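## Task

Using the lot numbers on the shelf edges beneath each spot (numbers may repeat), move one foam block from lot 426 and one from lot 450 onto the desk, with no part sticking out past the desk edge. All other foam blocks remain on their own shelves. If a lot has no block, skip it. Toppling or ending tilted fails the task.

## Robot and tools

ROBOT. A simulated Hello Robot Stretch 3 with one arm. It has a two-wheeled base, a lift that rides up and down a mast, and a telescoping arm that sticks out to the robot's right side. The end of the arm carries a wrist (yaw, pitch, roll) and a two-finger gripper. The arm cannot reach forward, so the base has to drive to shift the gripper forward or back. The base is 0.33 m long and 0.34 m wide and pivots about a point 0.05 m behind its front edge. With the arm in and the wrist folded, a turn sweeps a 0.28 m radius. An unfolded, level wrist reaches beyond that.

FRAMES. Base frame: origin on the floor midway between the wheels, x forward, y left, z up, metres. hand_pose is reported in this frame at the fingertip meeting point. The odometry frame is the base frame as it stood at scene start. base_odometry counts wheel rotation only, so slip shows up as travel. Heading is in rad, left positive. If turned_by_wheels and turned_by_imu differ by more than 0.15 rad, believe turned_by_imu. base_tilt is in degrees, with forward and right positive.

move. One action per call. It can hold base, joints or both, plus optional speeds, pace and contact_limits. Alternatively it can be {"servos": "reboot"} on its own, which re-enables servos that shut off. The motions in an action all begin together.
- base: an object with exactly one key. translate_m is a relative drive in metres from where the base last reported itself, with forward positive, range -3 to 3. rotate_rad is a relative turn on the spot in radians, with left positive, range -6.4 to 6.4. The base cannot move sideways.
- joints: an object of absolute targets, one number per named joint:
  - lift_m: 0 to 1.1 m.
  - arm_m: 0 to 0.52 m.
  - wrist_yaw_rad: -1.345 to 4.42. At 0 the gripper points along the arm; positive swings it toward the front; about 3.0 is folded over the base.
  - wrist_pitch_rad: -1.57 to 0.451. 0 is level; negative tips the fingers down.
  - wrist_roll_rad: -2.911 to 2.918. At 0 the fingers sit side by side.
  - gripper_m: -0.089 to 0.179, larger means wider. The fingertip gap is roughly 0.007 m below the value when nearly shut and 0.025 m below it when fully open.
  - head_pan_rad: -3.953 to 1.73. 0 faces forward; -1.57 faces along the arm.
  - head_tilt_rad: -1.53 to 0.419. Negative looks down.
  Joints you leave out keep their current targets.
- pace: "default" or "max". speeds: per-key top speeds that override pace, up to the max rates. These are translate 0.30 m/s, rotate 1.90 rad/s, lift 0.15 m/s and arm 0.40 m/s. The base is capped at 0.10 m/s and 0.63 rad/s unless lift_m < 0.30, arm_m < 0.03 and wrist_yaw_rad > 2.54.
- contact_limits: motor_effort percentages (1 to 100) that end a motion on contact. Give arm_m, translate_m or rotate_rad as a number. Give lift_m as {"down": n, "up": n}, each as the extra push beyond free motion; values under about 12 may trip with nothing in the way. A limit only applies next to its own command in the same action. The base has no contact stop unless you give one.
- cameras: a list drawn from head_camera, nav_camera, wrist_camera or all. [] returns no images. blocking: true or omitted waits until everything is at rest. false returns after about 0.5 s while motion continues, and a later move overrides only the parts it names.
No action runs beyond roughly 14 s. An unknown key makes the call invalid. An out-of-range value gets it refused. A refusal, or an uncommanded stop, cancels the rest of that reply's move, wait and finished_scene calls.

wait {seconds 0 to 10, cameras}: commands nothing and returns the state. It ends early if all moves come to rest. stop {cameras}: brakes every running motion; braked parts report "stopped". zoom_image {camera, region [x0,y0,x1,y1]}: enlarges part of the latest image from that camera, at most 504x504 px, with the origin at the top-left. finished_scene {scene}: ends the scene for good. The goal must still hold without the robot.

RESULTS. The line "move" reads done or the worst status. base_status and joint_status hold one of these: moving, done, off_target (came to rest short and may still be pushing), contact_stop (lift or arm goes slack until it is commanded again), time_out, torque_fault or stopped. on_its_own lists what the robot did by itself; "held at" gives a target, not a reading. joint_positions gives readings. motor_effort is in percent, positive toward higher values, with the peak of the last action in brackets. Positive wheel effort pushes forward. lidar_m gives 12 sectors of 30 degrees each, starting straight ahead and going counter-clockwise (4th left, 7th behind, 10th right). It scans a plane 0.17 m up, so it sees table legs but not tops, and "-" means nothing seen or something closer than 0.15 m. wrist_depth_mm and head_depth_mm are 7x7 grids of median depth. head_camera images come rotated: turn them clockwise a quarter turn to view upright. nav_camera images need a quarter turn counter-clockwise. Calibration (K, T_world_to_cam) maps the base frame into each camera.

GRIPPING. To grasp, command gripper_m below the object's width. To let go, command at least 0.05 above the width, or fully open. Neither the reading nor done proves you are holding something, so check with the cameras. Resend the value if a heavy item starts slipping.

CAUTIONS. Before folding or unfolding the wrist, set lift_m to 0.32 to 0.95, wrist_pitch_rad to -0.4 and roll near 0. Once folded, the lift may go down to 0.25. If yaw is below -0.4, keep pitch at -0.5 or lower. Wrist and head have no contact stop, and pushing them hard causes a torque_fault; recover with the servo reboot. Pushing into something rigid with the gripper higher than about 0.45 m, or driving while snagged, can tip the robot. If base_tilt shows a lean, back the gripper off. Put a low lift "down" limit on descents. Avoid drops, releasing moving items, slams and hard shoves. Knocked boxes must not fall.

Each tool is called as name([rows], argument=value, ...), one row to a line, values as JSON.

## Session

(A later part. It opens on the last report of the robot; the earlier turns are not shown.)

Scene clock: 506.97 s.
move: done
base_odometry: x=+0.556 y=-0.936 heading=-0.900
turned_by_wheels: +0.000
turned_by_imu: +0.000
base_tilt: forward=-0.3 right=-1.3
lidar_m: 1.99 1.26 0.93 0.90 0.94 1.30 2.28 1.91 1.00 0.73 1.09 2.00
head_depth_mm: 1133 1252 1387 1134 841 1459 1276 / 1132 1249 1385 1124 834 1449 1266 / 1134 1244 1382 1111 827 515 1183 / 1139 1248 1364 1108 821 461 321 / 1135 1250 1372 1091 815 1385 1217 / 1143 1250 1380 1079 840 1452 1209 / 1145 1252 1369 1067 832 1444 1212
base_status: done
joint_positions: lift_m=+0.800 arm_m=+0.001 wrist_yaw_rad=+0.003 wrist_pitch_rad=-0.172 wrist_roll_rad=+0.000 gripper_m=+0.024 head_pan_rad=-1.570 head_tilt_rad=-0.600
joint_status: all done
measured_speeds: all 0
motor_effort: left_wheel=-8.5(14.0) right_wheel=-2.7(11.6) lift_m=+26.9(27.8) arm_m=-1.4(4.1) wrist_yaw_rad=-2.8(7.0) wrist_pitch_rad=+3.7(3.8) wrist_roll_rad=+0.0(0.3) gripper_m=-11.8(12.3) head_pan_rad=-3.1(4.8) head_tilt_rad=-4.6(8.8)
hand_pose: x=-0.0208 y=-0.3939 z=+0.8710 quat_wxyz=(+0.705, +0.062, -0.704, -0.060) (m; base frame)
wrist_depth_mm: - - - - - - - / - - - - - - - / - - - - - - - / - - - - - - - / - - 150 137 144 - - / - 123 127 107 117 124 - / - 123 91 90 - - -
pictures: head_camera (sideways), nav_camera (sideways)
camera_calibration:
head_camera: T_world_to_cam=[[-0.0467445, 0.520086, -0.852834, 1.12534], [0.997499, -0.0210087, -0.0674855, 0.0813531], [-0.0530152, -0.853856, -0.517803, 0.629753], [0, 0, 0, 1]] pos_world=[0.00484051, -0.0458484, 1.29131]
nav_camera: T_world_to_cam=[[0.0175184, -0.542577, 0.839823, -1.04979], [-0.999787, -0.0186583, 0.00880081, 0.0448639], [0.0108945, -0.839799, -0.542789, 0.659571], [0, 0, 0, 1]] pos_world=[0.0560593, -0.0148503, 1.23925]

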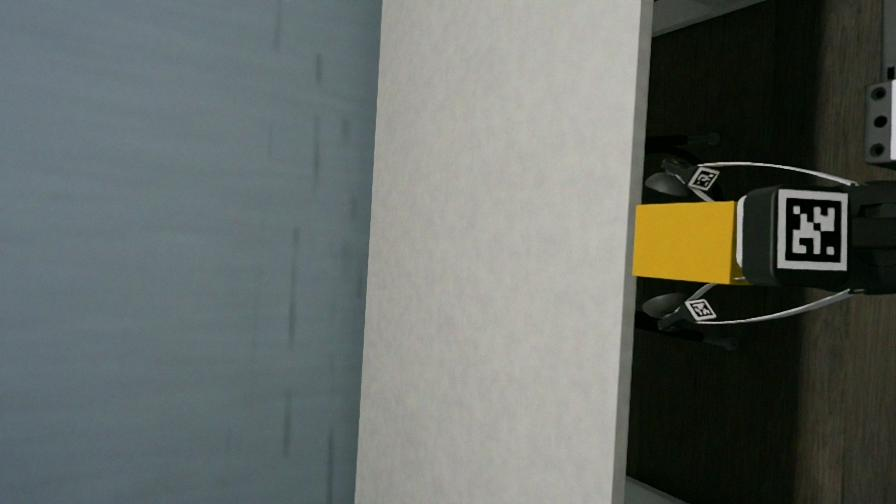

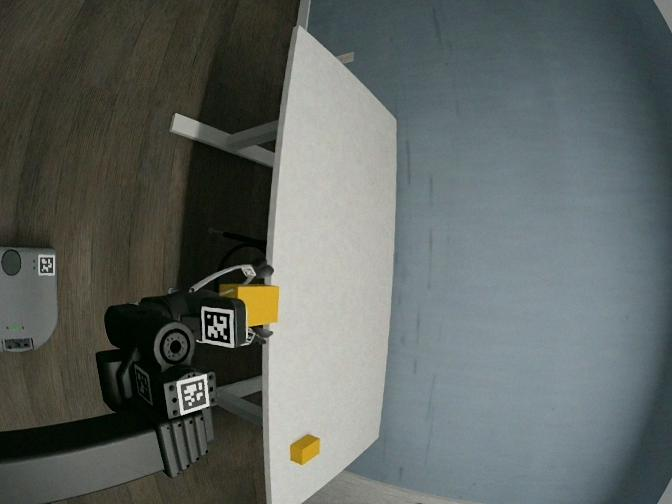

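Good spacing. Edge a little further (~.05); arm .34.

move(joints={"arm_m": 0.34, "lift_m": 0.74}, cameras=[])

move(joints={"lift_m": 0.66}, speeds={"lift_m": 0.03}, contact_limits={"lift_m": {"down": 13}}, cameras=["head_camera", "wrist_camera"])

Scene clock: 515.87 s.
move: done
base_odometry: x=+0.556 y=-0.936 heading=-0.900
turned_by_wheels: +0.000
turned_by_imu: +0.000
base_tilt: forward=-0.3 right=-1.1
lidar_m: 1.99 1.26 0.93 0.90 0.94 1.30 2.28 1.91 1.00 0.73 1.10 1.99
head_depth_mm: 1132 1235 1375 1131 841 1446 342 / 1134 1238 1381 1129 780 392 341 / 1134 1247 1377 1111 540 1391 1230 / 1138 1244 1360 1097 575 1472 1199 / 1140 1253 1369 1091 816 1422 1224 / 1144 1251 1370 1081 840 1448 1218 / 1138 1253 1364 1069 836 1443 1211
base_status: not commanded
joint_positions: lift_m=+0.740 arm_m=+0.340 wrist_yaw_rad=+0.003 wrist_pitch_rad=-0.172 wrist_roll_rad=+0.000 gripper_m=+0.024 head_pan_rad=-1.570 head_tilt_rad=-0.600
joint_status: all done
measured_speeds: all 0
motor_effort: left_wheel=-8.4(9.1) right_wheel=-1.9(2.9) lift_m=+28.3(33.4) arm_m=+12.0(14.8) wrist_yaw_rad=-3.2(4.9) wrist_pitch_rad=+3.6(3.8) wrist_roll_rad=-0.1(0.4) gripper_m=-11.5(12.2) head_pan_rad=-2.7(4.1) head_tilt_rad=-4.3(5.9)
hand_pose: x=-0.0208 y=-0.7333 z=+0.8110 quat_wxyz=(+0.705, +0.062, -0.704, -0.060) (m; base frame)
wrist_depth_mm: - - - - - - - / - - - - - - - / - - - - - - - / - - - - - - - / - - 150 136 144 - - / - - 127 107 117 - - / - - 91 90 - - -
pictures: none
No camera images: "cameras" was empty.

Scene clock: 519.10 s.
move: done
base_odometry: x=+0.556 y=-0.936 heading=-0.900
turned_by_wheels: +0.000
turned_by_imu: +0.000
base_tilt: forward=-0.5 right=-1.3
lidar_m: 1.99 1.26 0.93 0.90 0.94 1.30 2.28 1.91 1.00 0.73 1.09 1.99
head_depth_mm: 1133 1247 1380 1133 841 1458 1249 / 1135 1246 1376 1123 838 1409 401 / 1137 1246 1380 1111 605 587 1207 / 1138 1252 1371 1099 679 1356 1204 / 1131 1255 1368 1088 817 1427 1217 / 1146 1254 1360 1081 842 1455 1214 / 1143 1251 1370 1073 834 1441 1207
base_status: not commanded
joint_positions: lift_m=+0.660 arm_m=+0.340 wrist_yaw_rad=+0.002 wrist_pitch_rad=-0.113 wrist_roll_rad=+0.000 gripper_m=+0.024 head_pan_rad=-1.570 head_tilt_rad=-0.600
joint_status: all done
measured_speeds: all 0
motor_effort: left_wheel=-6.8(8.9) right_wheel=-2.2(2.9) lift_m=+17.0(27.4) arm_m=+7.7(12.5) wrist_yaw_rad=-0.9(4.6) wrist_pitch_rad=-7.2(7.4) wrist_roll_rad=+0.1(0.3) gripper_m=-11.6(12.1) head_pan_rad=-2.1(3.3) head_tilt_rad=-4.0(5.6)
contact_limits: lift_m down 13 (down: maximum 72; up: maximum 65)
hand_pose: x=-0.0211 y=-0.7369 z=+0.7459 quat_wxyz=(+0.706, +0.041, -0.706, -0.040) (m; base frame)
wrist_depth_mm: - - - - - - - / - - - - - - - / - - - - - - - / - - - - - - - / - - 150 140 146 - - / - - 126 107 118 122 - / - - 91 90 - - -
pictures: head_camera (sideways), wrist_camera
camera_calibration:
head_camera: T_world_to_cam=[[-0.0466358, 0.52016, -0.852794, 1.1253], [0.997499, -0.0211445, -0.0674462, 0.0812961], [-0.0531148, -0.853807, -0.517873, 0.629847], [0, 0, 0, 1]] pos_world=[0.00484056, -0.0458481, 1.29131]
wrist_camera: T_world_to_cam=[[-0.998917, -0.0446142, -0.0131772, -0.0374167], [-0.00129284, 0.309777, -0.950808, 0.969985], [0.0465016, -0.949762, -0.3095, -0.301787], [0, 0, 0, 1]] pos_world=[-0.0220886, -0.588775, 0.828373]

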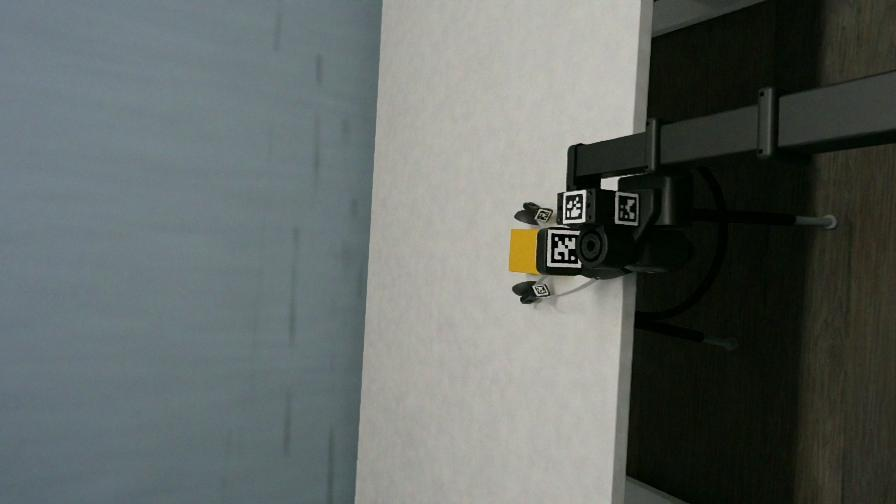

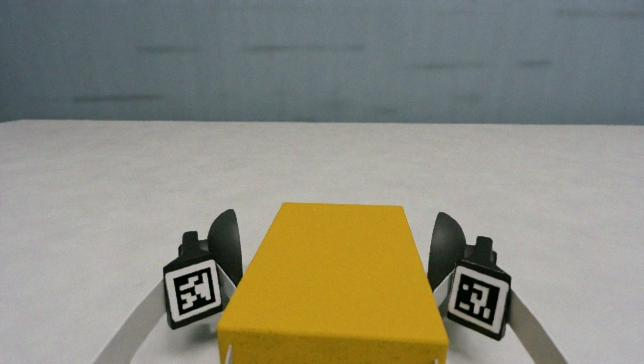

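move(joints={"gripper_m": 0.15}, cameras=[])

move(joints={"lift_m": 0.69, "wrist_pitch_rad": -0.15}, cameras=[])

move(joints={"arm_m": 0.0}, cameras=["nav_camera"])

Scene clock: 525.80 s.
move: done
base_odometry: x=+0.556 y=-0.936 heading=-0.900
turned_by_wheels: +0.000
turned_by_imu: +0.000
base_tilt: forward=-0.3 right=-1.1
lidar_m: 1.99 1.26 0.93 0.90 0.94 1.30 2.28 1.91 1.00 0.73 1.10 1.99
head_depth_mm: 1137 1245 1372 1130 841 1455 1250 / 1135 1242 1381 1119 834 1409 401 / 1131 1250 1383 1108 606 588 1205 / 1138 1245 1364 1095 678 1349 1202 / 1137 1248 1367 1083 813 1421 1219 / 1140 1252 1367 1078 840 1454 1217 / 1141 1257 1368 1067 833 1439 1208
base_status: not commanded
joint_positions: lift_m=+0.660 arm_m=+0.340 wrist_yaw_rad=-0.001 wrist_pitch_rad=-0.138 wrist_roll_rad=+0.000 gripper_m=+0.150 head_pan_rad=-1.570 head_tilt_rad=-0.600
joint_status: all done
measured_speeds: all 0
motor_effort: left_wheel=-6.5(7.3) right_wheel=-1.3(3.1) lift_m=+24.2(24.2) arm_m=+1.3(3.9) wrist_yaw_rad=+1.4(3.0) wrist_pitch_rad=-2.7(7.4) wrist_roll_rad=+0.0(0.3) gripper_m=+2.8(83.9) head_pan_rad=-1.6(2.8) head_tilt_rad=-4.0(4.9)
contact_limits: lift_m down 13 (down: maximum 72; up: maximum 65)
hand_pose: x=-0.0218 y=-0.7355 z=+0.7397 quat_wxyz=(+0.706, +0.048, -0.705, -0.049) (m; base frame)
wrist_depth_mm: - - - - - - - / - - - - - - - / - - - - - - - / - - - 163 - - - / - 146 118 125 117 - - / - 124 96 96 96 121 - / - 118 90 89 85 - 111
pictures: none
No camera images: "cameras" was empty.

Scene clock: 526.87 s.
move: done
base_odometry: x=+0.556 y=-0.936 heading=-0.900
turned_by_wheels: +0.000
turned_by_imu: +0.000
base_tilt: forward=-0.5 right=-1.2
lidar_m: 1.99 1.26 0.93 0.90 0.94 1.30 2.28 1.91 1.00 0.73 1.09 1.99
head_depth_mm: 1132 1238 1382 1126 843 1456 1248 / 1134 1251 1387 1119 838 476 381 / 1134 1243 1388 1105 572 1192 1231 / 1143 1241 1356 1097 595 1384 1199 / 1137 1249 1366 1086 816 1427 1224 / 1138 1246 1375 1082 837 1451 1213 / 1143 1254 1366 1069 835 1446 1209
base_status: not commanded
joint_positions: lift_m=+0.690 arm_m=+0.340 wrist_yaw_rad=-0.002 wrist_pitch_rad=-0.164 wrist_roll_rad=+0.000 gripper_m=+0.150 head_pan_rad=-1.570 head_tilt_rad=-0.600
joint_status: all done
measured_speeds: all 0
motor_effort: left_wheel=-7.2(7.3) right_wheel=-1.8(2.8) lift_m=+28.8(31.9) arm_m=-0.4(1.4) wrist_yaw_rad=+0.5(2.1) wrist_pitch_rad=+2.1(4.6) wrist_roll_rad=-0.1(0.3) gripper_m=+0.7(2.8) head_pan_rad=-1.8(2.6) head_tilt_rad=-4.0(4.6)
hand_pose: x=-0.0219 y=-0.7339 z=+0.7632 quat_wxyz=(+0.705, +0.058, -0.704, -0.059) (m; base frame)
wrist_depth_mm: - - - - - - - / - - - - - - - / - - - - - - - / - - - - - - - / - 146 - 163 - 142 - / - 126 - 141 134 124 - / - 119 110 111 110 - 111
pictures: none
No camera images: "cameras" was empty.

Scene clock: 530.57 s.
move: done
base_odometry: x=+0.556 y=-0.936 heading=-0.900
turned_by_wheels: +0.000
turned_by_imu: +0.000
base_tilt: forward=-0.4 right=-1.2
lidar_m: 1.99 1.26 0.93 0.90 0.94 1.30 2.28 1.91 1.00 0.73 1.10 1.99
head_depth_mm: 1131 1250 1383 1132 844 1447 1248 / 1138 1246 1378 1122 835 1445 1244 / 1137 1242 1378 1112 830 1402 1208 / 1141 1242 1357 1102 804 1468 1194 / 1138 1246 1369 1087 816 1431 1192 / 1141 1252 1368 1080 840 1458 1219 / 1144 1258 1368 1070 835 1459 1217
base_status: not commanded
joint_positions: lift_m=+0.690 arm_m=+0.001 wrist_yaw_rad=-0.002 wrist_pitch_rad=-0.164 wrist_roll_rad=+0.000 gripper_m=+0.150 head_pan_rad=-1.570 head_tilt_rad=-0.600
joint_status: all done
measured_speeds: all 0
motor_effort: left_wheel=-6.9(7.4) right_wheel=-2.1(2.7) lift_m=+23.7(29.6) arm_m=-11.1(14.1) wrist_yaw_rad=+0.8(2.6) wrist_pitch_rad=+2.1(2.3) wrist_roll_rad=-0.2(0.3) gripper_m=+0.9(1.2) head_pan_rad=-1.9(2.2) head_tilt_rad=-3.2(4.7)
hand_pose: x=-0.0219 y=-0.3944 z=+0.7630 quat_wxyz=(+0.705, +0.058, -0.704, -0.059) (m; base frame)
wrist_depth_mm: - - - - - - - / - - - - - - - / - - - - - - - / - - - - - - - / - 843 - - 659 146 - / - 125 - - - 124 116 / - - - - - - 111
pictures: nav_camera (sideways)
camera_calibration:
nav_camera: T_world_to_cam=[[0.0174093, -0.542697, 0.839748, -1.04969], [-0.999791, -0.0184328, 0.00881483, 0.044849], [0.0106952, -0.839726, -0.542905, 0.659727], [0, 0, 0, 1]] pos_world=[0.0560582, -0.0148493, 1.23925]

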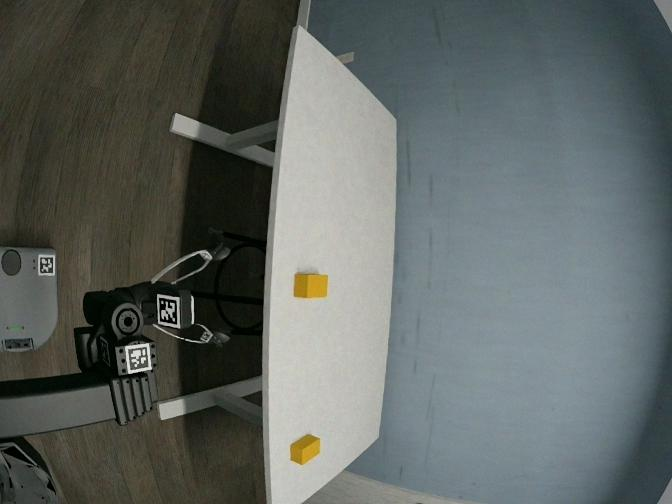

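finished_scene(scene=3)

The scene is finished: the task was done.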